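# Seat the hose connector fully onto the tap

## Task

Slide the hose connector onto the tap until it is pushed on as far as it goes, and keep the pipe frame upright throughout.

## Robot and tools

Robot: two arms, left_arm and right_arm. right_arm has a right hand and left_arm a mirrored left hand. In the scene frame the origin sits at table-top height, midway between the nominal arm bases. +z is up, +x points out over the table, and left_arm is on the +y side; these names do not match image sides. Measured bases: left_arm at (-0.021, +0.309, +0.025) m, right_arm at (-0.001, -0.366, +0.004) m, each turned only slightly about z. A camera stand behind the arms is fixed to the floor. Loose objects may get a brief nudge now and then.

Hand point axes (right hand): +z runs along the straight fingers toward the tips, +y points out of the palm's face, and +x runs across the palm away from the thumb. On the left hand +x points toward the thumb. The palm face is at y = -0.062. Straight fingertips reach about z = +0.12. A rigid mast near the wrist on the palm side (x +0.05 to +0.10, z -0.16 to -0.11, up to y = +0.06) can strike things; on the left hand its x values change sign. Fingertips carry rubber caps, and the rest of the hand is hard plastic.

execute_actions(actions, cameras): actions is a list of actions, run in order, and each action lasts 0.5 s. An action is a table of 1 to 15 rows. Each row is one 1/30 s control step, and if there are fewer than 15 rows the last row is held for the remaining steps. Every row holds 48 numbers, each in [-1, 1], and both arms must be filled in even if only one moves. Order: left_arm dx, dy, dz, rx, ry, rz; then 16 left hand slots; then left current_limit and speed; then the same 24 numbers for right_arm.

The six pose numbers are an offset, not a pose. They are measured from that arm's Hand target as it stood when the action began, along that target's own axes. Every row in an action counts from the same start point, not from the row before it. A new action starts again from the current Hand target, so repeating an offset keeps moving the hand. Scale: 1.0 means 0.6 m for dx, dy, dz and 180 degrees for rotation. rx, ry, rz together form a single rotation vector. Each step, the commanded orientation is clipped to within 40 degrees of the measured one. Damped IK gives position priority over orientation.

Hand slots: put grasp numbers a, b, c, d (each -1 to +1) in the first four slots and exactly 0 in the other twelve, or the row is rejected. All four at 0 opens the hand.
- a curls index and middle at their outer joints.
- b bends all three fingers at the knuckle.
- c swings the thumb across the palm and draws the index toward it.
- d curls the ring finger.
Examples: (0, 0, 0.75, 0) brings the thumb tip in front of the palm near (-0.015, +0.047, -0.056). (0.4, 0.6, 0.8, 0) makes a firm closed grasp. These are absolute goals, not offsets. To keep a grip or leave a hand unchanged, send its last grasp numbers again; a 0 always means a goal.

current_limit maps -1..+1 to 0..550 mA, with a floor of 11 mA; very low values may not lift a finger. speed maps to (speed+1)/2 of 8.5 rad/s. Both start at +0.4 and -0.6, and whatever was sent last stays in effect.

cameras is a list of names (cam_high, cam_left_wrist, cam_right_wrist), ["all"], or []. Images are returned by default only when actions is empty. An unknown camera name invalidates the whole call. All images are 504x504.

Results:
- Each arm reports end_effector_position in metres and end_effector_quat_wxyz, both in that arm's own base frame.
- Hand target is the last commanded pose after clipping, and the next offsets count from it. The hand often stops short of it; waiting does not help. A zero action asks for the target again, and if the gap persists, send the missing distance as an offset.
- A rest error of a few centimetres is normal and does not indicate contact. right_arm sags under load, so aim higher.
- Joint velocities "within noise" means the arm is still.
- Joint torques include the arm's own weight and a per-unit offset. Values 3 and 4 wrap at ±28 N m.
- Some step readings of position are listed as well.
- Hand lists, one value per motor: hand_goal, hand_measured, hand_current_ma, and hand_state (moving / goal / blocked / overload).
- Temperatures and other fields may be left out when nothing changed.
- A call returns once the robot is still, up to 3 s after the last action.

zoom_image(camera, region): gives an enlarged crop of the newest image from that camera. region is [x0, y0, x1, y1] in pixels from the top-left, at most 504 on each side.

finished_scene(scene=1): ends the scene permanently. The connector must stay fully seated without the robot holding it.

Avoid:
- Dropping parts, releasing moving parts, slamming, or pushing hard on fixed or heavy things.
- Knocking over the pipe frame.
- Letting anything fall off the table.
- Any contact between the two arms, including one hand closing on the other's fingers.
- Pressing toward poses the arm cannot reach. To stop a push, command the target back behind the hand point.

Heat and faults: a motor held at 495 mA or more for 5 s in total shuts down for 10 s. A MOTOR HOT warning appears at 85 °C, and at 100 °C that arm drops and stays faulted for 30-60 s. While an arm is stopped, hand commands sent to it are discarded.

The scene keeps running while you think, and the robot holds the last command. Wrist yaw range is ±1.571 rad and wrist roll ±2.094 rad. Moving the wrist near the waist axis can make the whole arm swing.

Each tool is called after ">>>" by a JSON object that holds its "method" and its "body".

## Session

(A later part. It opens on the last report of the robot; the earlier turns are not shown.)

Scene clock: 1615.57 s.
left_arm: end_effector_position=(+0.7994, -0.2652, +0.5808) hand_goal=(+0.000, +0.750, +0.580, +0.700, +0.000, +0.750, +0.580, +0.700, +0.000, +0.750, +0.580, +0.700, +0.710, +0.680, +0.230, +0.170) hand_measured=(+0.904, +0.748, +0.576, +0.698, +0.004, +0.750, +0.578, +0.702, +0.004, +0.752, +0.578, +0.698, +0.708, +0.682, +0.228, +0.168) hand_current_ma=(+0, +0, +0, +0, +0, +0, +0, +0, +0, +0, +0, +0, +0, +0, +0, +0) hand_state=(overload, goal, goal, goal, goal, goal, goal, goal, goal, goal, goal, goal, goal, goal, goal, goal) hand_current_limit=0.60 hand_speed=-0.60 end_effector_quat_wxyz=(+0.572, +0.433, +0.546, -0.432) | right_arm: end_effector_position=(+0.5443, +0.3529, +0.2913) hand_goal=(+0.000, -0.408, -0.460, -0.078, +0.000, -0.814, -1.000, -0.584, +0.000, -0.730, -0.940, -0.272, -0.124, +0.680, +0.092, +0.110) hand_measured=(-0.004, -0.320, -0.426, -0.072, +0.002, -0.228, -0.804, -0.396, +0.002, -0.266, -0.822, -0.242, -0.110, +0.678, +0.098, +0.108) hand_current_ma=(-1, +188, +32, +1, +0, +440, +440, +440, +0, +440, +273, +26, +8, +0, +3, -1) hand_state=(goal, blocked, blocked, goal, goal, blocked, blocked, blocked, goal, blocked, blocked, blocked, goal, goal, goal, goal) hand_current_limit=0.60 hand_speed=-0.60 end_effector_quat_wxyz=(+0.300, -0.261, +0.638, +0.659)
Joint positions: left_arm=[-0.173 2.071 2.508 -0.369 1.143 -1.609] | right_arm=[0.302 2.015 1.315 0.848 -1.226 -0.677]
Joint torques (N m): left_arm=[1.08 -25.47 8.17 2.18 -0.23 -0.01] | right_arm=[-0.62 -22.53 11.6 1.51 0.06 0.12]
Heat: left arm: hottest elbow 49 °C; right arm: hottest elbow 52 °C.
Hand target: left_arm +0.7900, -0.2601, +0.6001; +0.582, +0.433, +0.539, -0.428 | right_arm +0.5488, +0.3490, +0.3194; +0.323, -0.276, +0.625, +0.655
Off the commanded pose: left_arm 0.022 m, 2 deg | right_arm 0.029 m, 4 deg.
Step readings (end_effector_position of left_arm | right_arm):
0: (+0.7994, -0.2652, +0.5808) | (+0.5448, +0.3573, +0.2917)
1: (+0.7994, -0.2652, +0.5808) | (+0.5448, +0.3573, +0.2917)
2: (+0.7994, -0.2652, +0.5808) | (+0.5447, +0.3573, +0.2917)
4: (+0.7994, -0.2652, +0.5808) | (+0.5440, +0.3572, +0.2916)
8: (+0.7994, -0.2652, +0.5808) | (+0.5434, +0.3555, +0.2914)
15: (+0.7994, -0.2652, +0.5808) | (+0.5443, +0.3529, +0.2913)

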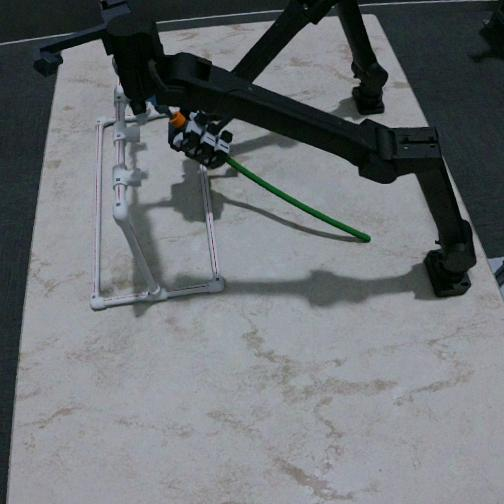

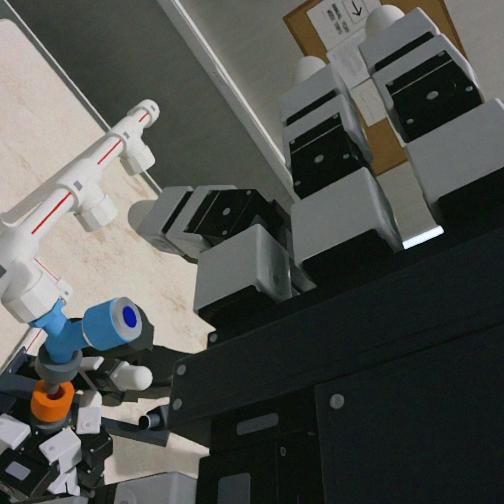

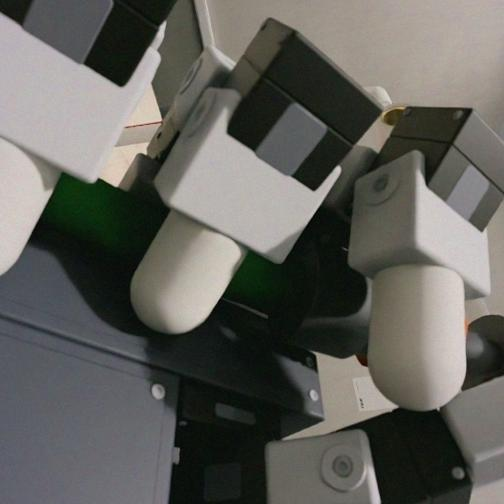

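>>> {"method": "execute_actions", "body": {"actions": [[[0,0,0,0,0,0,0,0,0,0,0,0,0,0,0,0,0,0,0,0,0,0,0.6,-0.6,-0.0006,-0.0026,0.0008,0.0008,0.0006,0.0026,1,0.86,0.55,0.95,0,0,0,0,0,0,0,0,0,0,0,0,0.6,-0.6],[0,0,0,0,0,0,0,0,0,0,0,0,0,0,0,0,0,0,0,0,0,0,0.6,-0.6,-0.0013,-0.0053,0.0017,0.0015,0.0013,0.0052,1,0.86,0.55,0.95,0,0,0,0,0,0,0,0,0,0,0,0,0.6,-0.6]]], "cameras": ["cam_high","cam_left_wrist","cam_right_wrist"]}}

>>> {"method": "zoom_image", "body": {"camera": "cam_left_wrist", "region": [24, 372, 80, 428]}}

>>> {"method": "zoom_image", "body": {"camera": "cam_right_wrist", "region": [404, 280, 504, 380]}}

Scene clock: 1617.17 s.
left_arm: end_effector_position=(+0.7994, -0.2652, +0.5808) hand_goal=(+0.000, +0.750, +0.580, +0.700, +0.000, +0.750, +0.580, +0.700, +0.000, +0.750, +0.580, +0.700, +0.710, +0.680, +0.230, +0.170) hand_measured=(+0.904, +0.748, +0.576, +0.698, +0.004, +0.750, +0.578, +0.702, +0.004, +0.752, +0.578, +0.698, +0.708, +0.682, +0.228, +0.168) hand_current_ma=(+0, +0, +0, +0, +0, +0, +0, +0, +0, +0, +0, +0, +0, +0, +0, +0) hand_state=(overload, goal, goal, goal, goal, goal, goal, goal, goal, goal, goal, goal, goal, goal, goal, goal) hand_current_limit=0.60 hand_speed=-0.60 end_effector_quat_wxyz=(+0.572, +0.433, +0.546, -0.432) | right_arm: end_effector_position=(+0.5462, +0.3530, +0.2896) hand_goal=(+0.000, -0.408, -0.460, -0.078, +0.000, -0.814, -1.000, -0.584, +0.000, -0.730, -0.940, -0.272, -0.124, +0.680, +0.092, +0.110) hand_measured=(-0.004, -0.320, -0.426, -0.072, +0.002, -0.228, -0.804, -0.396, +0.002, -0.266, -0.822, -0.242, -0.110, +0.678, +0.098, +0.108) hand_current_ma=(-1, +188, +32, +1, +0, +440, +440, +440, +0, +440, +273, +26, +8, +0, +3, -1) hand_state=(goal, blocked, blocked, goal, goal, blocked, blocked, blocked, goal, blocked, blocked, blocked, goal, goal, goal, goal) hand_current_limit=0.60 hand_speed=-0.60 end_effector_quat_wxyz=(+0.294, -0.255, +0.643, +0.660)
Joint positions: left_arm=[-0.173 2.071 2.508 -0.369 1.143 -1.609] | right_arm=[0.301 2.015 1.315 0.828 -1.226 -0.677]
Joint torques (N m): left_arm=[1.03 -25.52 8.16 2.19 -0.23 -0.01] | right_arm=[-0.67 -22.48 12.01 1.5 0.03 0.11]
Heat: left arm: hottest elbow 49 °C; right arm: hottest elbow 52 °C.
Hand target: left_arm +0.7900, -0.2601, +0.6001; +0.582, +0.433, +0.539, -0.428 | right_arm +0.5519, +0.3498, +0.3180; +0.317, -0.272, +0.629, +0.655
Off the commanded pose: left_arm 0.022 m, 2 deg | right_arm 0.029 m, 4 deg.
Step readings (end_effector_position of left_arm | right_arm):
0: (+0.7994, -0.2652, +0.5808) | (+0.5443, +0.3529, +0.2913)
1: (+0.7994, -0.2652, +0.5808) | (+0.5443, +0.3529, +0.2913)
2: (+0.7994, -0.2652, +0.5808) | (+0.5443, +0.3529, +0.2912)
4: (+0.7994, -0.2652, +0.5808) | (+0.5448, +0.3531, +0.2907)
8: (+0.7994, -0.2652, +0.5808) | (+0.5457, +0.3531, +0.2900)
15: (+0.7994, -0.2652, +0.5808) | (+0.5462, +0.3530, +0.2897)

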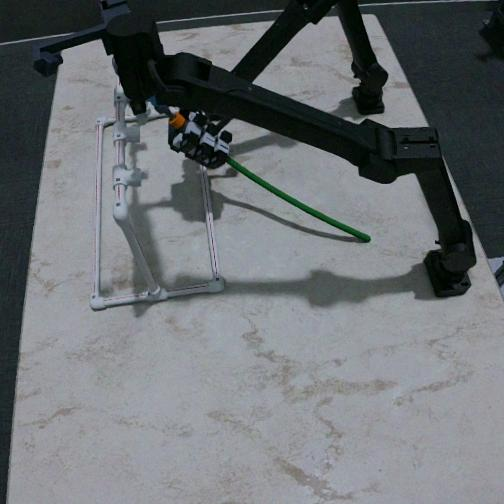

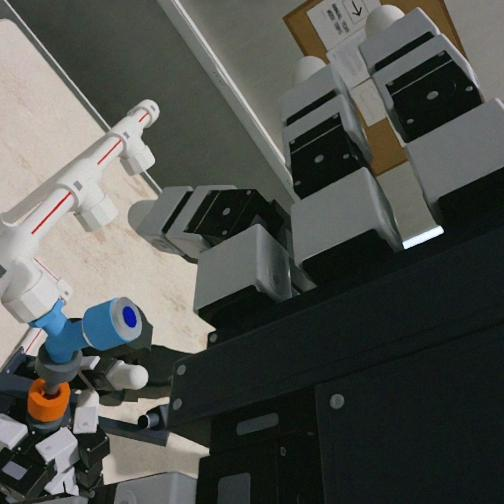

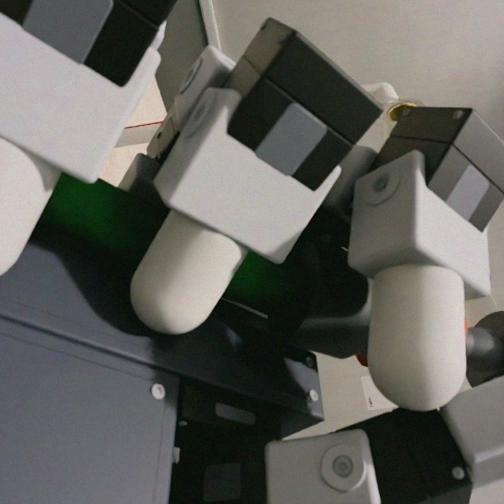

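Scaled by 9.000 from the camera's 504x504 image, which has a finer 720x720 frame.

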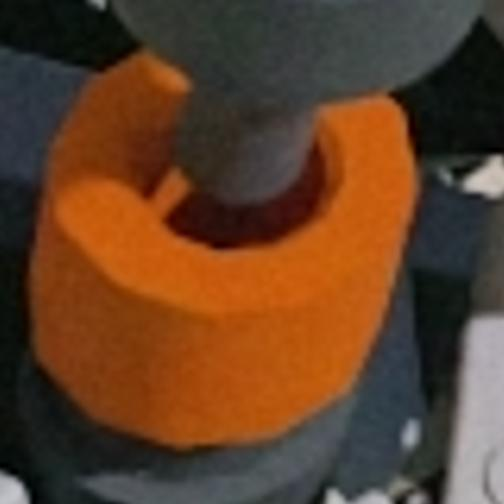

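Scaled by 5.040 from the camera's 504x504 image, which has a finer 720x720 frame.

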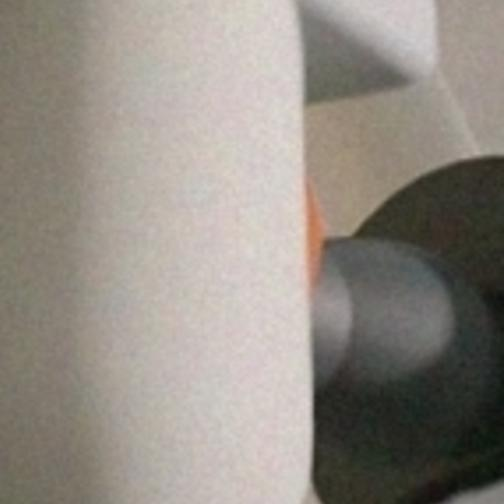

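>>> {"method": "execute_actions", "body": {"actions": [[[0,0,0,0,0,0,0,0,0,0,0,0,0,0,0,0,0,0,0,0,0,0,0.6,-0.6,-0.006,0.0066,-0.0001,-0.0009,-0.0008,-0.0033,1,0.86,0.55,0.95,0,0,0,0,0,0,0,0,0,0,0,0,0.6,-0.6],[0,0,0,0,0,0,0,0,0,0,0,0,0,0,0,0,0,0,0,0,0,0,0.6,-0.6,-0.0121,0.0133,-0.0001,-0.0019,-0.0016,-0.0066,1,0.86,0.55,0.95,0,0,0,0,0,0,0,0,0,0,0,0,0.6,-0.6],[0,0,0,0,0,0,0,0,0,0,0,0,0,0,0,0,0,0,0,0,0,0,0.6,-0.6,-0.0181,0.0199,-0.0002,-0.0028,-0.0024,-0.0099,1,0.86,0.55,0.95,0,0,0,0,0,0,0,0,0,0,0,0,0.6,-0.6]]], "cameras": ["cam_left_wrist","cam_right_wrist"]}}

>>> {"method": "zoom_image", "body": {"camera": "cam_left_wrist", "region": [24, 372, 80, 428]}}

>>> {"method": "zoom_image", "body": {"camera": "cam_right_wrist", "region": [404, 280, 504, 380]}}

Scene clock: 1620.63 s.
left_arm: end_effector_position=(+0.7994, -0.2652, +0.5808) hand_goal=(+0.000, +0.750, +0.580, +0.700, +0.000, +0.750, +0.580, +0.700, +0.000, +0.750, +0.580, +0.700, +0.710, +0.680, +0.230, +0.170) hand_measured=(+0.904, +0.748, +0.576, +0.698, +0.004, +0.750, +0.578, +0.702, +0.004, +0.752, +0.578, +0.698, +0.708, +0.682, +0.228, +0.168) hand_current_ma=(+0, +0, +0, +0, +0, +0, +0, +0, +0, +0, +0, +0, +0, +0, +0, +0) hand_state=(overload, goal, goal, goal, goal, goal, goal, goal, goal, goal, goal, goal, goal, goal, goal, goal) hand_current_limit=0.60 hand_speed=-0.60 end_effector_quat_wxyz=(+0.572, +0.433, +0.546, -0.432) | right_arm: end_effector_position=(+0.5448, +0.3526, +0.2948) hand_goal=(+0.000, -0.408, -0.460, -0.078, +0.000, -0.814, -1.000, -0.584, +0.000, -0.730, -0.940, -0.272, -0.124, +0.680, +0.092, +0.110) hand_measured=(-0.004, -0.320, -0.426, -0.072, +0.002, -0.228, -0.804, -0.396, +0.002, -0.266, -0.822, -0.242, -0.110, +0.678, +0.098, +0.108) hand_current_ma=(-1, +188, +32, +1, +0, +440, +440, +440, +0, +440, +273, +26, +8, +0, +3, -1) hand_state=(goal, blocked, blocked, goal, goal, blocked, blocked, blocked, goal, blocked, blocked, blocked, goal, goal, goal, goal) hand_current_limit=0.60 hand_speed=-0.60 end_effector_quat_wxyz=(+0.296, -0.258, +0.641, +0.660)
Joint positions: left_arm=[-0.173 2.071 2.508 -0.369 1.143 -1.609] | right_arm=[0.301 2.006 1.315 0.828 -1.227 -0.676]
Joint torques (N m): left_arm=[1.08 -25.58 8.16 2.18 -0.23 -0.01] | right_arm=[-0.73 -23.24 12.85 1.74 0.07 0.11]
Heat: left arm: hottest elbow 48 °C; right arm: hottest elbow 52 °C.
Hand target: left_arm +0.7900, -0.2601, +0.6001; +0.582, +0.433, +0.539, -0.428 | right_arm +0.5498, +0.3489, +0.3340; +0.329, -0.281, +0.621, +0.654
Off the commanded pose: left_arm 0.022 m, 2 deg | right_arm 0.040 m, 5 deg.
Step readings (end_effector_position of left_arm | right_arm):
0: (+0.7994, -0.2652, +0.5808) | (+0.5462, +0.3530, +0.2896)
1: (+0.7994, -0.2652, +0.5808) | (+0.5462, +0.3530, +0.2896)
2: (+0.7994, -0.2652, +0.5808) | (+0.5462, +0.3530, +0.2896)
4: (+0.7994, -0.2652, +0.5808) | (+0.5462, +0.3530, +0.2898)
8: (+0.7994, -0.2652, +0.5808) | (+0.5452, +0.3527, +0.2933)
15: (+0.7994, -0.2652, +0.5808) | (+0.5448, +0.3526, +0.2948)
Images, in order (width x height): cam_left_wrist 504x504, cam_right_wrist 504x504.

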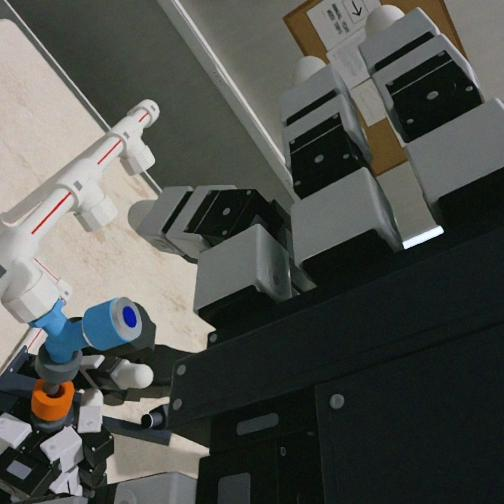

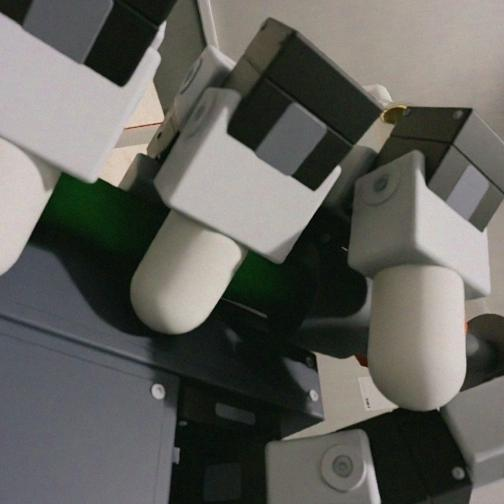

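Scaled by 9.000 from the camera's 504x504 image, which has a finer 720x720 frame.

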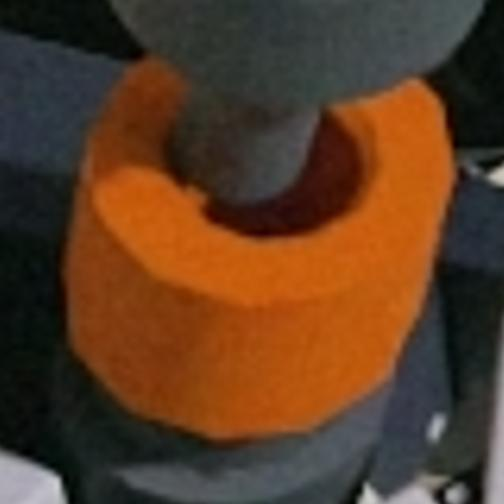

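Scaled by 5.040 from the camera's 504x504 image, which has a finer 720x720 frame.

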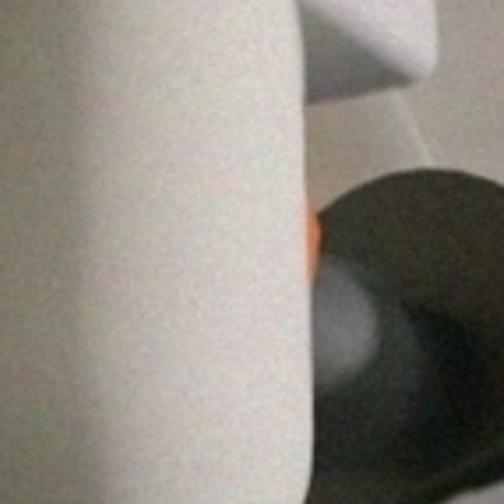

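>>> {"method": "execute_actions", "body": {"actions": [[[0,0,0,0,0,0,0,0,0,0,0,0,0,0,0,0,0,0,0,0,0,0,0.6,-0.6,-0.0035,-0.0002,-0.0003,0,0,-0.0001,1,0.86,0.55,0.95,0,0,0,0,0,0,0,0,0,0,0,0,0.6,-0.6],[0,0,0,0,0,0,0,0,0,0,0,0,0,0,0,0,0,0,0,0,0,0,0.6,-0.6,-0.0071,-0.0003,-0.0005,-0.0001,-0.0001,-0.0003,1,0.86,0.55,0.95,0,0,0,0,0,0,0,0,0,0,0,0,0.6,-0.6],[0,0,0,0,0,0,0,0,0,0,0,0,0,0,0,0,0,0,0,0,0,0,0.6,-0.6,-0.0106,-0.0005,-0.0008,-0.0001,-0.0001,-0.0005,1,0.86,0.55,0.95,0,0,0,0,0,0,0,0,0,0,0,0,0.6,-0.6]],[[0,0,0,0,0,0,0,0,0,0,0,0,0,0,0,0,0,0,0,0,0,0,0.6,-0.6,-0.0035,-0.0002,-0.0003,0,0,-0.0001,1,0.86,0.55,0.95,0,0,0,0,0,0,0,0,0,0,0,0,0.6,-0.6],[0,0,0,0,0,0,0,0,0,0,0,0,0,0,0,0,0,0,0,0,0,0,0.6,-0.6,-0.0071,-0.0003,-0.0005,-0.0001,-0.0001,-0.0003,1,0.86,0.55,0.95,0,0,0,0,0,0,0,0,0,0,0,0,0.6,-0.6],[0,0,0,0,0,0,0,0,0,0,0,0,0,0,0,0,0,0,0,0,0,0,0.6,-0.6,-0.0106,-0.0005,-0.0008,-0.0001,-0.0001,-0.0005,1,0.86,0.55,0.95,0,0,0,0,0,0,0,0,0,0,0,0,0.6,-0.6]]], "cameras": ["cam_left_wrist","cam_right_wrist"]}}

>>> {"method": "zoom_image", "body": {"camera": "cam_left_wrist", "region": [24, 372, 80, 428]}}

>>> {"method": "zoom_image", "body": {"camera": "cam_right_wrist", "region": [404, 280, 504, 380]}}

Scene clock: 1624.10 s.
left_arm: end_effector_position=(+0.7994, -0.2652, +0.5808) hand_goal=(+0.000, +0.750, +0.580, +0.700, +0.000, +0.750, +0.580, +0.700, +0.000, +0.750, +0.580, +0.700, +0.710, +0.680, +0.230, +0.170) hand_measured=(+0.904, +0.748, +0.576, +0.698, +0.004, +0.750, +0.578, +0.702, +0.004, +0.752, +0.578, +0.698, +0.708, +0.682, +0.228, +0.168) hand_current_ma=(+0, +0, +0, +0, +0, +0, +0, +0, +0, +0, +0, +0, +0, +0, +0, +0) hand_state=(overload, goal, goal, goal, goal, goal, goal, goal, goal, goal, goal, goal, goal, goal, goal, goal) hand_current_limit=0.60 hand_speed=-0.60 end_effector_quat_wxyz=(+0.572, +0.433, +0.546, -0.432) | right_arm: end_effector_position=(+0.5518, +0.3508, +0.3032) hand_goal=(+0.000, -0.408, -0.460, -0.078, +0.000, -0.814, -1.000, -0.584, +0.000, -0.730, -0.940, -0.272, -0.124, +0.680, +0.092, +0.110) hand_measured=(-0.004, -0.320, -0.426, -0.072, +0.002, -0.228, -0.804, -0.396, +0.002, -0.266, -0.822, -0.242, -0.110, +0.678, +0.098, +0.108) hand_current_ma=(-1, +188, +32, +1, +0, +440, +440, +440, +0, +440, +273, +26, +8, +0, +3, -1) hand_state=(goal, blocked, blocked, goal, goal, blocked, blocked, blocked, goal, blocked, blocked, blocked, goal, goal, goal, goal) hand_current_limit=0.60 hand_speed=-0.60 end_effector_quat_wxyz=(+0.298, -0.259, +0.640, +0.659)
Joint positions: left_arm=[-0.173 2.071 2.508 -0.369 1.143 -1.609] | right_arm=[0.295 2.006 1.342 0.807 -1.232 -0.674]
Joint torques (N m): left_arm=[1.08 -25.58 8.17 2.17 -0.23 -0.01] | right_arm=[-0.67 -23.12 13.6 1.65 0.02 0.14]
Heat: left arm: hottest elbow 48 °C; right arm: hottest elbow 52 °C.
Hand target: left_arm +0.7900, -0.2601, +0.6001; +0.582, +0.433, +0.539, -0.428 | right_arm +0.5582, +0.3470, +0.3435; +0.330, -0.282, +0.620, +0.654
Off the commanded pose: left_arm 0.022 m, 2 deg | right_arm 0.041 m, 5 deg.
Step readings (end_effector_position of left_arm | right_arm):
0: (+0.7994, -0.2652, +0.5808) | (+0.5448, +0.3526, +0.2948)
1: (+0.7994, -0.2652, +0.5808) | (+0.5448, +0.3526, +0.2948)
2: (+0.7994, -0.2652, +0.5808) | (+0.5448, +0.3526, +0.2948)
4: (+0.7994, -0.2652, +0.5808) | (+0.5449, +0.3526, +0.2946)
8: (+0.7994, -0.2652, +0.5808) | (+0.5452, +0.3525, +0.2949)
15: (+0.7994, -0.2652, +0.5808) | (+0.5456, +0.3524, +0.2951)
16: (+0.7994, -0.2652, +0.5808) | (+0.5457, +0.3524, +0.2950)
17: (+0.7994, -0.2652, +0.5808) | (+0.5457, +0.3525, +0.2951)
19: (+0.7994, -0.2652, +0.5808) | (+0.5461, +0.3524, +0.2956)
23: (+0.7994, -0.2652, +0.5808) | (+0.5490, +0.3515, +0.2994)
30: (+0.7994, -0.2652, +0.5808) | (+0.5518, +0.3508, +0.3032)
Images, in order (width x height): cam_left_wrist 504x504, cam_right_wrist 504x504.

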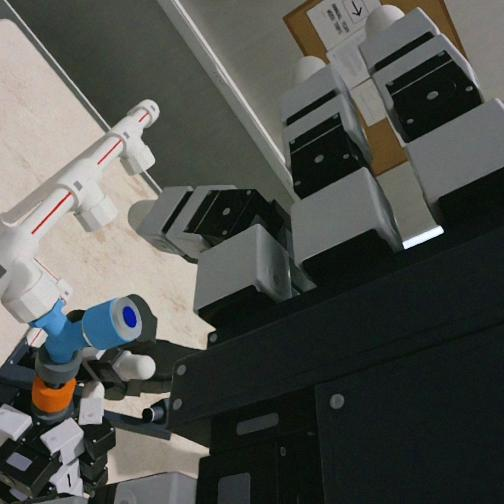

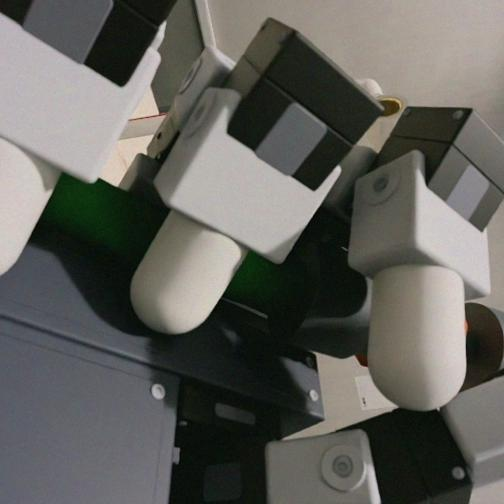

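Scaled by 9.000 from the camera's 504x504 image, which has a finer 720x720 frame.

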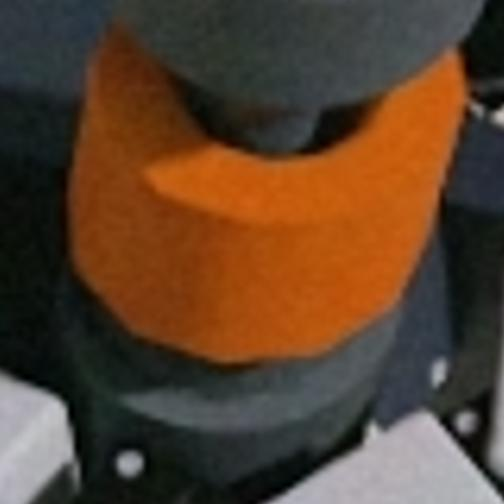

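Scaled by 5.040 from the camera's 504x504 image, which has a finer 720x720 frame.

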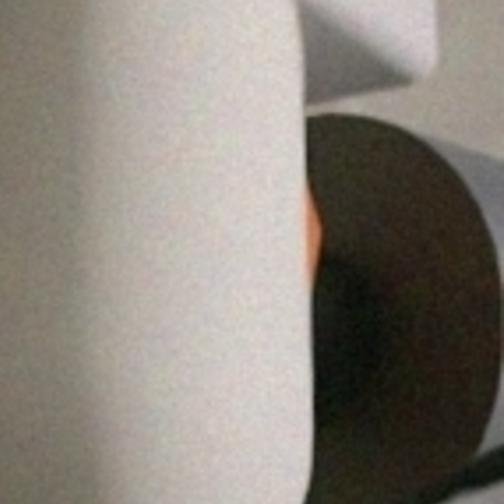

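>>> {"method": "execute_actions", "body": {"actions": [[[0,0,0,0,0,0,0,0,0,0,0,0,0,0,0,0,0,0,0,0,0,0,0.6,-0.6,-0.0035,-0.0006,-0.001,0.0001,0.0001,0.0003,1,0.86,0.55,0.95,0,0,0,0,0,0,0,0,0,0,0,0,0.6,-0.6],[0,0,0,0,0,0,0,0,0,0,0,0,0,0,0,0,0,0,0,0,0,0,0.6,-0.6,-0.0071,-0.0013,-0.002,0.0002,0.0001,0.0006,1,0.86,0.55,0.95,0,0,0,0,0,0,0,0,0,0,0,0,0.6,-0.6],[0,0,0,0,0,0,0,0,0,0,0,0,0,0,0,0,0,0,0,0,0,0,0.6,-0.6,-0.0106,-0.0019,-0.003,0.0003,0.0002,0.0009,1,0.86,0.55,0.95,0,0,0,0,0,0,0,0,0,0,0,0,0.6,-0.6]]], "cameras": ["cam_left_wrist","cam_right_wrist"]}}

>>> {"method": "zoom_image", "body": {"camera": "cam_left_wrist", "region": [24, 362, 80, 418]}}

>>> {"method": "zoom_image", "body": {"camera": "cam_right_wrist", "region": [404, 280, 504, 380]}}

Scene clock: 1626.20 s.
left_arm: end_effector_position=(+0.7994, -0.2652, +0.5808) hand_goal=(+0.000, +0.750, +0.580, +0.700, +0.000, +0.750, +0.580, +0.700, +0.000, +0.750, +0.580, +0.700, +0.710, +0.680, +0.230, +0.170) hand_measured=(+0.904, +0.748, +0.576, +0.698, +0.004, +0.750, +0.578, +0.702, +0.004, +0.752, +0.578, +0.698, +0.708, +0.682, +0.228, +0.168) hand_current_ma=(+0, +0, +0, +0, +0, +0, +0, +0, +0, +0, +0, +0, +0, +0, +0, +0) hand_state=(overload, goal, goal, goal, goal, goal, goal, goal, goal, goal, goal, goal, goal, goal, goal, goal) hand_current_limit=0.60 hand_speed=-0.60 end_effector_quat_wxyz=(+0.572, +0.433, +0.546, -0.432) | right_arm: end_effector_position=(+0.5550, +0.3502, +0.3076) hand_goal=(+0.000, -0.408, -0.460, -0.078, +0.000, -0.814, -1.000, -0.584, +0.000, -0.730, -0.940, -0.272, -0.124, +0.680, +0.092, +0.110) hand_measured=(-0.004, -0.320, -0.426, -0.072, +0.002, -0.228, -0.804, -0.396, +0.002, -0.266, -0.822, -0.242, -0.110, +0.678, +0.098, +0.108) hand_current_ma=(-1, +188, +32, +1, +0, +440, +440, +440, +0, +440, +273, +26, +8, +0, +3, -1) hand_state=(goal, blocked, blocked, goal, goal, blocked, blocked, blocked, goal, blocked, blocked, blocked, goal, goal, goal, goal) hand_current_limit=0.60 hand_speed=-0.60 end_effector_quat_wxyz=(+0.297, -0.260, +0.640, +0.660)
Joint positions: left_arm=[-0.173 2.071 2.508 -0.369 1.143 -1.609] | right_arm=[0.293 2.006 1.357 0.792 -1.238 -0.674]
Joint torques (N m): left_arm=[1.08 -25.52 8.17 2.18 -0.23 -0.01] | right_arm=[-0.91 -23.12 13.76 1.62 0.04 0.16]
Heat: left arm: hottest elbow 48 °C; right arm: hottest elbow 53 °C.
Hand target: left_arm +0.7900, -0.2601, +0.6001; +0.582, +0.433, +0.539, -0.428 | right_arm +0.5630, +0.3446, +0.3477; +0.329, -0.281, +0.621, +0.654
Off the commanded pose: left_arm 0.022 m, 2 deg | right_arm 0.041 m, 5 deg.
Step readings (end_effector_position of left_arm | right_arm):
0: (+0.7994, -0.2652, +0.5808) | (+0.5518, +0.3508, +0.3032)
1: (+0.7994, -0.2652, +0.5808) | (+0.5518, +0.3508, +0.3032)
2: (+0.7994, -0.2652, +0.5808) | (+0.5518, +0.3508, +0.3032)
4: (+0.7994, -0.2652, +0.5808) | (+0.5522, +0.3507, +0.3037)
8: (+0.7994, -0.2652, +0.5808) | (+0.5541, +0.3501, +0.3066)
15: (+0.7994, -0.2652, +0.5808) | (+0.5549, +0.3501, +0.3074)
Images, in order (width x height): cam_left_wrist 504x504, cam_right_wrist 504x504.

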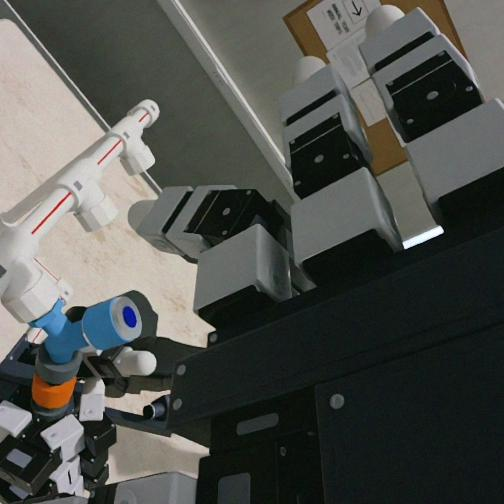

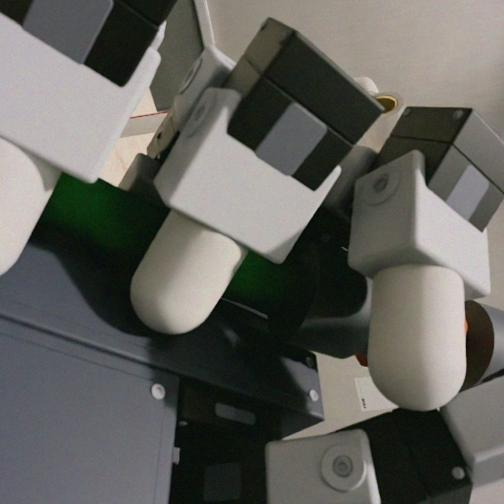

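Scaled by 9.000 from the camera's 504x504 image, which has a finer 720x720 frame.

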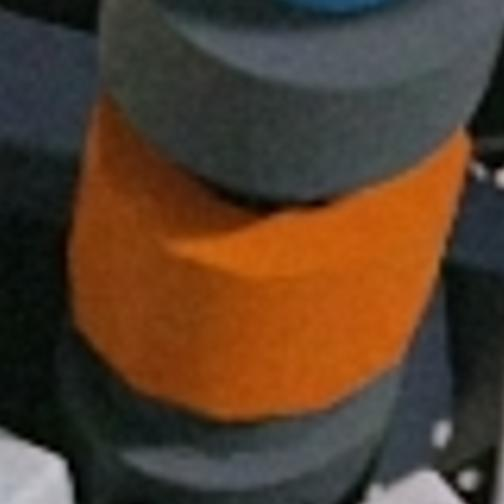

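Scaled by 5.040 from the camera's 504x504 image, which has a finer 720x720 frame.

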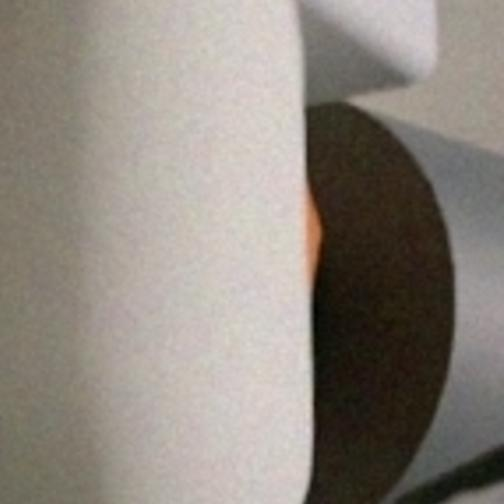

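>>> {"method": "execute_actions", "body": {"actions": [[[0,0,0,0,0,0,0,0,0,0,0,0,0,0,0,0,0,0,0,0,0,0,0.6,-0.6,-0.003,0.0003,0.0002,-0.0001,-0.0001,-0.0005,1,0.86,0.55,0.95,0,0,0,0,0,0,0,0,0,0,0,0,0.6,-0.6],[0,0,0,0,0,0,0,0,0,0,0,0,0,0,0,0,0,0,0,0,0,0,0.6,-0.6,-0.006,0.0005,0.0005,-0.0003,-0.0002,-0.0009,1,0.86,0.55,0.95,0,0,0,0,0,0,0,0,0,0,0,0,0.6,-0.6]]], "cameras": ["cam_left_wrist","cam_right_wrist"]}}

>>> {"method": "zoom_image", "body": {"camera": "cam_left_wrist", "region": [24, 352, 80, 408]}}

>>> {"method": "zoom_image", "body": {"camera": "cam_right_wrist", "region": [404, 280, 504, 380]}}

Scene clock: 1627.90 s.
left_arm: end_effector_position=(+0.7994, -0.2652, +0.5808) hand_goal=(+0.000, +0.750, +0.580, +0.700, +0.000, +0.750, +0.580, +0.700, +0.000, +0.750, +0.580, +0.700, +0.710, +0.680, +0.230, +0.170) hand_measured=(+0.904, +0.748, +0.576, +0.698, +0.004, +0.750, +0.578, +0.702, +0.004, +0.752, +0.578, +0.698, +0.708, +0.682, +0.228, +0.168) hand_current_ma=(+0, +0, +0, +0, +0, +0, +0, +0, +0, +0, +0, +0, +0, +0, +0, +0) hand_state=(overload, goal, goal, goal, goal, goal, goal, goal, goal, goal, goal, goal, goal, goal, goal, goal) hand_current_limit=0.60 hand_speed=-0.60 end_effector_quat_wxyz=(+0.572, +0.433, +0.546, -0.432) | right_arm: end_effector_position=(+0.5568, +0.3502, +0.3099) hand_goal=(+0.000, -0.408, -0.460, -0.078, +0.000, -0.814, -1.000, -0.584, +0.000, -0.730, -0.940, -0.272, -0.124, +0.680, +0.092, +0.110) hand_measured=(-0.004, -0.320, -0.426, -0.072, +0.002, -0.228, -0.804, -0.396, +0.002, -0.266, -0.822, -0.242, -0.110, +0.678, +0.098, +0.108) hand_current_ma=(-1, +188, +32, +1, +0, +440, +440, +440, +0, +440, +273, +26, +8, +0, +3, -1) hand_state=(goal, blocked, blocked, goal, goal, blocked, blocked, blocked, goal, blocked, blocked, blocked, goal, goal, goal, goal) hand_current_limit=0.60 hand_speed=-0.60 end_effector_quat_wxyz=(+0.297, -0.260, +0.640, +0.660)
Joint positions: left_arm=[-0.173 2.071 2.508 -0.369 1.143 -1.609] | right_arm=[0.292 2.006 1.364 0.786 -1.239 -0.672]
Joint torques (N m): left_arm=[1.03 -25.52 8.17 2.18 -0.23 -0.01] | right_arm=[-0.91 -23.06 14.08 1.69 0.04 0.16]
Heat: left arm: hottest elbow 48 °C; right arm: hottest elbow 53 °C.
Hand target: left_arm +0.7900, -0.2601, +0.6001; +0.582, +0.433, +0.539, -0.428 | right_arm +0.5651, +0.3446, +0.3507; +0.330, -0.281, +0.620, +0.654
Off the commanded pose: left_arm 0.022 m, 2 deg | right_arm 0.042 m, 5 deg.
Step readings (end_effector_position of left_arm | right_arm):
0: (+0.7994, -0.2652, +0.5808) | (+0.5550, +0.3502, +0.3076)
1: (+0.7994, -0.2652, +0.5808) | (+0.5550, +0.3502, +0.3076)
2: (+0.7994, -0.2652, +0.5808) | (+0.5550, +0.3502, +0.3076)
4: (+0.7994, -0.2652, +0.5808) | (+0.5552, +0.3502, +0.3080)
8: (+0.7994, -0.2652, +0.5808) | (+0.5563, +0.3503, +0.3095)
15: (+0.7994, -0.2652, +0.5808) | (+0.5567, +0.3502, +0.3098)
Images, in order (width x height): cam_left_wrist 504x504, cam_right_wrist 504x504.

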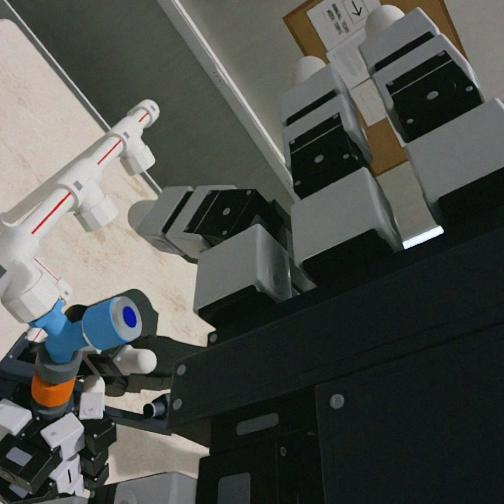

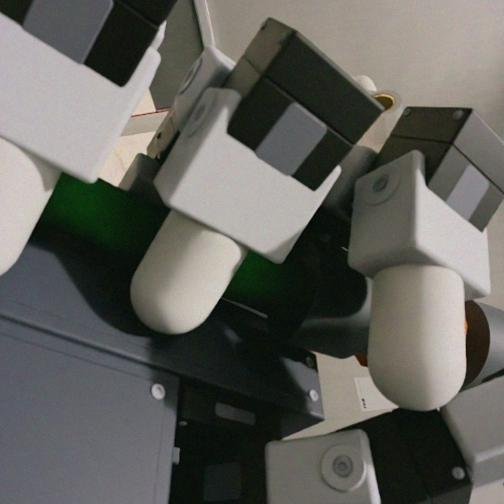

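Scaled by 9.000 from the camera's 504x504 image, which has a finer 720x720 frame.

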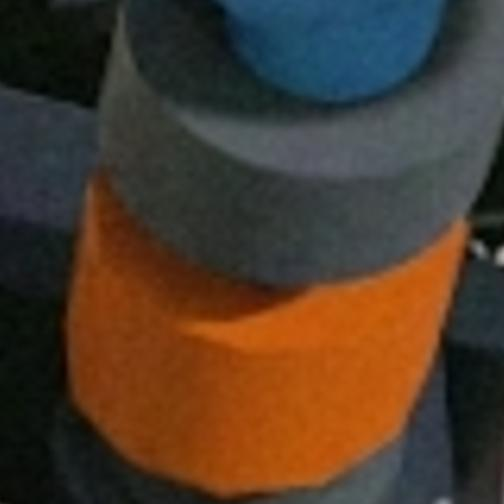

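Scaled by 5.040 from the camera's 504x504 image, which has a finer 720x720 frame.

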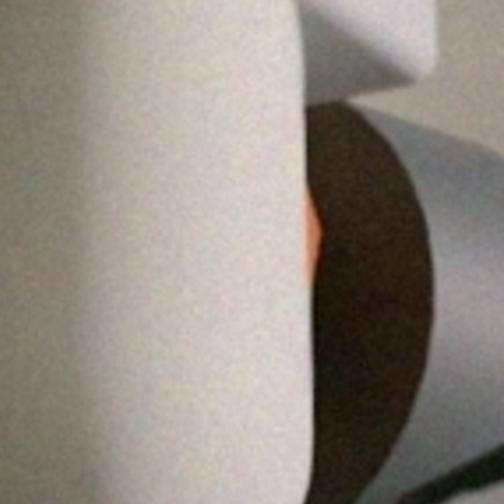

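>>> {"method": "execute_actions", "body": {"actions": [[[0,0,0,0,0,0,0,0,0,0,0,0,0,0,0,0,0,0,0,0,0,0,0.6,-0.6,-0.003,0.0003,0.0002,-0.0001,-0.0001,-0.0005,1,0.86,0.55,0.95,0,0,0,0,0,0,0,0,0,0,0,0,0.6,-0.6],[0,0,0,0,0,0,0,0,0,0,0,0,0,0,0,0,0,0,0,0,0,0,0.6,-0.6,-0.006,0.0005,0.0005,-0.0003,-0.0002,-0.0009,1,0.86,0.55,0.95,0,0,0,0,0,0,0,0,0,0,0,0,0.6,-0.6]],[[0,0,0,0,0,0,0,0,0,0,0,0,0,0,0,0,0,0,0,0,0,0,0.6,-0.6,-0.003,0.0003,0.0002,-0.0001,-0.0001,-0.0005,1,0.86,0.55,0.95,0,0,0,0,0,0,0,0,0,0,0,0,0.6,-0.6],[0,0,0,0,0,0,0,0,0,0,0,0,0,0,0,0,0,0,0,0,0,0,0.6,-0.6,-0.006,0.0005,0.0005,-0.0003,-0.0002,-0.0009,1,0.86,0.55,0.95,0,0,0,0,0,0,0,0,0,0,0,0,0.6,-0.6]]], "cameras": ["cam_left_wrist","cam_right_wrist"]}}

>>> {"method": "zoom_image", "body": {"camera": "cam_left_wrist", "region": [24, 352, 80, 408]}}

>>> {"method": "zoom_image", "body": {"camera": "cam_right_wrist", "region": [404, 280, 504, 380]}}

Scene clock: 1629.67 s.
left_arm: end_effector_position=(+0.7994, -0.2652, +0.5808) hand_goal=(+0.000, +0.750, +0.580, +0.700, +0.000, +0.750, +0.580, +0.700, +0.000, +0.750, +0.580, +0.700, +0.710, +0.680, +0.230, +0.170) hand_measured=(+0.904, +0.748, +0.576, +0.698, +0.004, +0.750, +0.578, +0.702, +0.004, +0.752, +0.578, +0.698, +0.708, +0.682, +0.228, +0.168) hand_current_ma=(+0, +0, +0, +0, +0, +0, +0, +0, +0, +0, +0, +0, +0, +0, +0, +0) hand_state=(overload, goal, goal, goal, goal, goal, goal, goal, goal, goal, goal, goal, goal, goal, goal, goal) hand_current_limit=0.60 hand_speed=-0.60 end_effector_quat_wxyz=(+0.572, +0.433, +0.546, -0.432) | right_arm: end_effector_position=(+0.5577, +0.3501, +0.3108) hand_goal=(+0.000, -0.408, -0.460, -0.078, +0.000, -0.814, -1.000, -0.584, +0.000, -0.730, -0.940, -0.272, -0.124, +0.680, +0.092, +0.110) hand_measured=(-0.004, -0.320, -0.426, -0.072, +0.002, -0.228, -0.804, -0.396, +0.002, -0.266, -0.822, -0.242, -0.110, +0.678, +0.098, +0.108) hand_current_ma=(-1, +188, +32, +1, +0, +440, +440, +440, +0, +440, +273, +26, +8, +0, +3, -1) hand_state=(goal, blocked, blocked, goal, goal, blocked, blocked, blocked, goal, blocked, blocked, blocked, goal, goal, goal, goal) hand_current_limit=0.60 hand_speed=-0.60 end_effector_quat_wxyz=(+0.293, -0.260, +0.641, +0.660)
Joint positions: left_arm=[-0.173 2.071 2.508 -0.369 1.143 -1.609] | right_arm=[0.291 2.006 1.368 0.776 -1.243 -0.672]
Joint torques (N m): left_arm=[1.08 -25.52 8.17 2.18 -0.23 -0.01] | right_arm=[-0.97 -22.95 15.16 1.77 0.15 0.18]
Heat: left arm: hottest elbow 48 °C; right arm: hottest elbow 53 °C.
Hand target: left_arm +0.7900, -0.2601, +0.6001; +0.582, +0.433, +0.539, -0.428 | right_arm +0.5690, +0.3447, +0.3566; +0.332, -0.283, +0.618, +0.654
Off the commanded pose: left_arm 0.022 m, 2 deg | right_arm 0.048 m, 6 deg.
Step readings (end_effector_position of left_arm | right_arm):
0: (+0.7994, -0.2652, +0.5808) | (+0.5568, +0.3502, +0.3099)
1: (+0.7994, -0.2652, +0.5808) | (+0.5568, +0.3502, +0.3099)
2: (+0.7994, -0.2652, +0.5808) | (+0.5568, +0.3502, +0.3099)
4: (+0.7994, -0.2652, +0.5808) | (+0.5568, +0.3502, +0.3101)
8: (+0.7994, -0.2652, +0.5808) | (+0.5571, +0.3501, +0.3102)
15: (+0.7994, -0.2652, +0.5808) | (+0.5571, +0.3501, +0.3102)
16: (+0.7994, -0.2652, +0.5808) | (+0.5571, +0.3501, +0.3102)
17: (+0.7994, -0.2652, +0.5808) | (+0.5572, +0.3501, +0.3103)
19: (+0.7994, -0.2652, +0.5808) | (+0.5575, +0.3500, +0.3106)
23: (+0.7994, -0.2652, +0.5808) | (+0.5577, +0.3501, +0.3109)
30: (+0.7994, -0.2652, +0.5808) | (+0.5577, +0.3501, +0.3108)
Images, in order (width x height): cam_left_wrist 504x504, cam_right_wrist 504x504.

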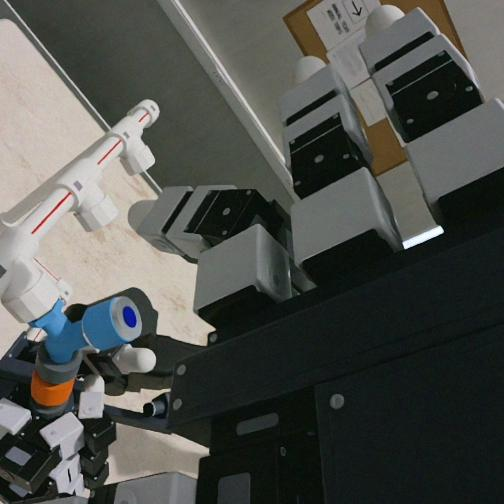

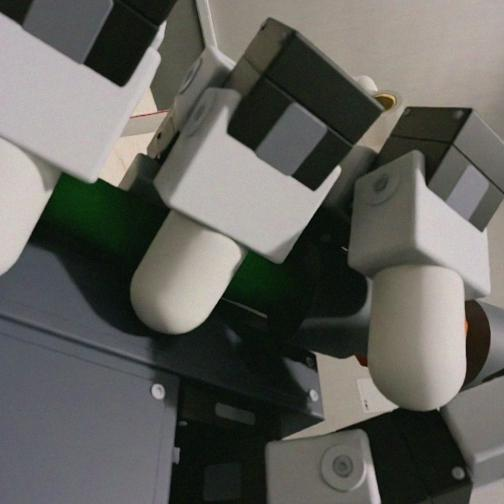

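Scaled by 9.000 from the camera's 504x504 image, which has a finer 720x720 frame.

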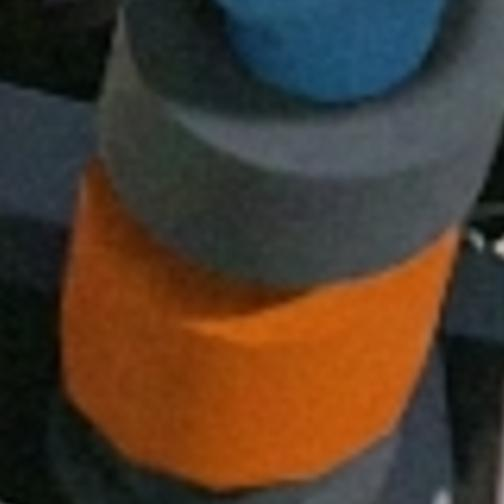

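Scaled by 5.040 from the camera's 504x504 image, which has a finer 720x720 frame.

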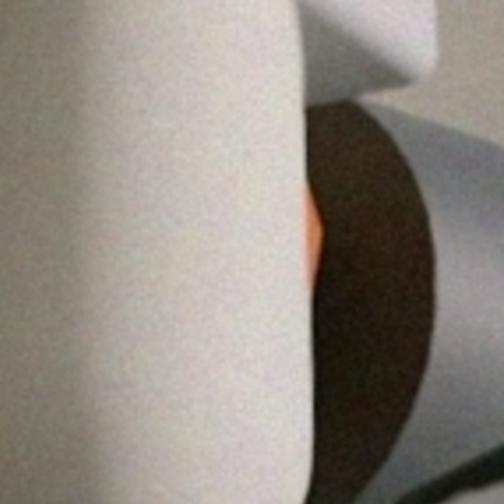

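>>> {"method": "execute_actions", "body": {"actions": [[[0,0,0,0,0,0,0,0,0,0,0,0,0,0,0,0,0,0,0,0,0,0,0.6,-0.6,-0.0001,0,-0.0012,0,0,0,1,0.86,0.55,0.95,0,0,0,0,0,0,0,0,0,0,0,0,0.6,-0.6],[0,0,0,0,0,0,0,0,0,0,0,0,0,0,0,0,0,0,0,0,0,0,0.6,-0.6,-0.0002,0,-0.0025,0,0,0,1,0.86,0.55,0.95,0,0,0,0,0,0,0,0,0,0,0,0,0.6,-0.6],[0,0,0,0,0,0,0,0,0,0,0,0,0,0,0,0,0,0,0,0,0,0,0.6,-0.6,-0.0003,0,-0.0037,0,0,0,1,0.86,0.55,0.95,0,0,0,0,0,0,0,0,0,0,0,0,0.6,-0.6],[0,0,0,0,0,0,0,0,0,0,0,0,0,0,0,0,0,0,0,0,0,0,0.6,-0.6,-0.0004,0,-0.005,0,0,0,1,0.86,0.55,0.95,0,0,0,0,0,0,0,0,0,0,0,0,0.6,-0.6]]], "cameras": ["cam_left_wrist","cam_right_wrist"]}}

>>> {"method": "zoom_image", "body": {"camera": "cam_left_wrist", "region": [24, 352, 80, 408]}}

>>> {"method": "zoom_image", "body": {"camera": "cam_right_wrist", "region": [404, 280, 504, 380]}}

Scene clock: 1630.97 s.
left_arm: end_effector_position=(+0.7994, -0.2652, +0.5808) hand_goal=(+0.000, +0.750, +0.580, +0.700, +0.000, +0.750, +0.580, +0.700, +0.000, +0.750, +0.580, +0.700, +0.710, +0.680, +0.230, +0.170) hand_measured=(+0.904, +0.748, +0.576, +0.698, +0.004, +0.750, +0.578, +0.702, +0.004, +0.752, +0.578, +0.698, +0.708, +0.682, +0.228, +0.168) hand_current_ma=(+0, +0, +0, +0, +0, +0, +0, +0, +0, +0, +0, +0, +0, +0, +0, +0) hand_state=(overload, goal, goal, goal, goal, goal, goal, goal, goal, goal, goal, goal, goal, goal, goal, goal) hand_current_limit=0.60 hand_speed=-0.60 end_effector_quat_wxyz=(+0.572, +0.433, +0.546, -0.432) | right_arm: end_effector_position=(+0.5575, +0.3498, +0.3107) hand_goal=(+0.000, -0.408, -0.460, -0.078, +0.000, -0.814, -1.000, -0.584, +0.000, -0.730, -0.940, -0.272, -0.124, +0.680, +0.092, +0.110) hand_measured=(-0.004, -0.320, -0.426, -0.072, +0.002, -0.228, -0.804, -0.396, +0.002, -0.266, -0.822, -0.242, -0.110, +0.678, +0.098, +0.108) hand_current_ma=(-1, +188, +32, +1, +0, +440, +440, +440, +0, +440, +273, +26, +8, +0, +3, -1) hand_state=(goal, blocked, blocked, goal, goal, blocked, blocked, blocked, goal, blocked, blocked, blocked, goal, goal, goal, goal) hand_current_limit=0.60 hand_speed=-0.60 end_effector_quat_wxyz=(+0.293, -0.260, +0.641, +0.661)
Joint positions: left_arm=[-0.173 2.071 2.508 -0.369 1.143 -1.609] | right_arm=[0.291 2.006 1.368 0.776 -1.246 -0.672]
Joint torques (N m): left_arm=[1.08 -25.52 8.17 2.18 -0.23 -0.01] | right_arm=[-1.26 -23.12 14.94 1.89 0.07 0.2]
Heat: left arm: hottest elbow 48 °C; right arm: hottest elbow 53 °C.
Hand target: left_arm +0.7900, -0.2601, +0.6001; +0.582, +0.433, +0.539, -0.428 | right_arm +0.5690, +0.3417, +0.3566; +0.332, -0.283, +0.618, +0.654
Off the commanded pose: left_arm 0.022 m, 2 deg | right_arm 0.048 m, 6 deg.
Step readings (end_effector_position of left_arm | right_arm):
0: (+0.7994, -0.2652, +0.5808) | (+0.5577, +0.3501, +0.3108)
1: (+0.7994, -0.2652, +0.5808) | (+0.5577, +0.3501, +0.3108)
2: (+0.7994, -0.2652, +0.5808) | (+0.5576, +0.3500, +0.3108)
4: (+0.7994, -0.2652, +0.5808) | (+0.5577, +0.3498, +0.3107)
8: (+0.7994, -0.2652, +0.5808) | (+0.5575, +0.3498, +0.3107)
15: (+0.7994, -0.2652, +0.5808) | (+0.5575, +0.3498, +0.3107)
Images, in order (width x height): cam_left_wrist 504x504, cam_right_wrist 504x504.

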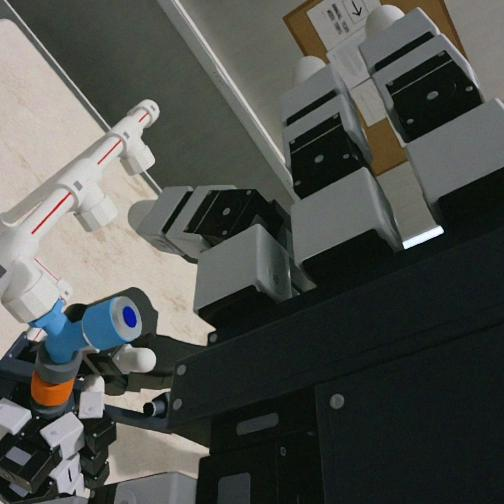

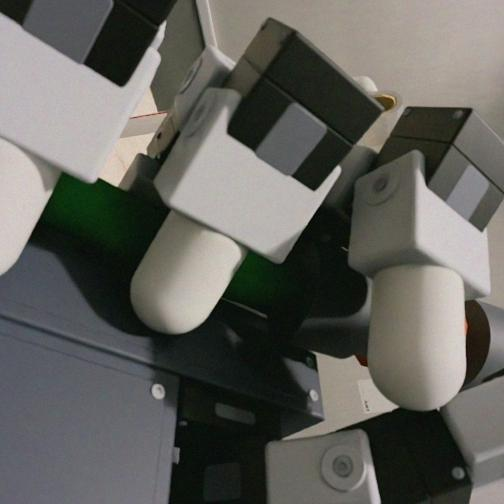

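Scaled by 9.000 from the camera's 504x504 image, which has a finer 720x720 frame.

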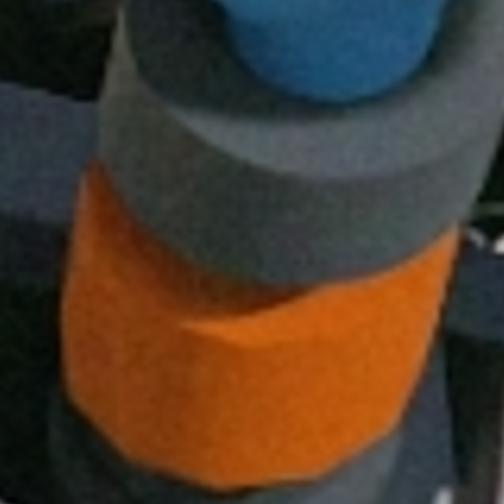

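Scaled by 5.040 from the camera's 504x504 image, which has a finer 720x720 frame.

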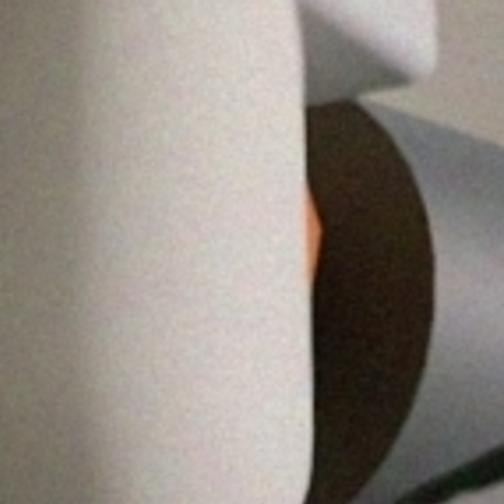

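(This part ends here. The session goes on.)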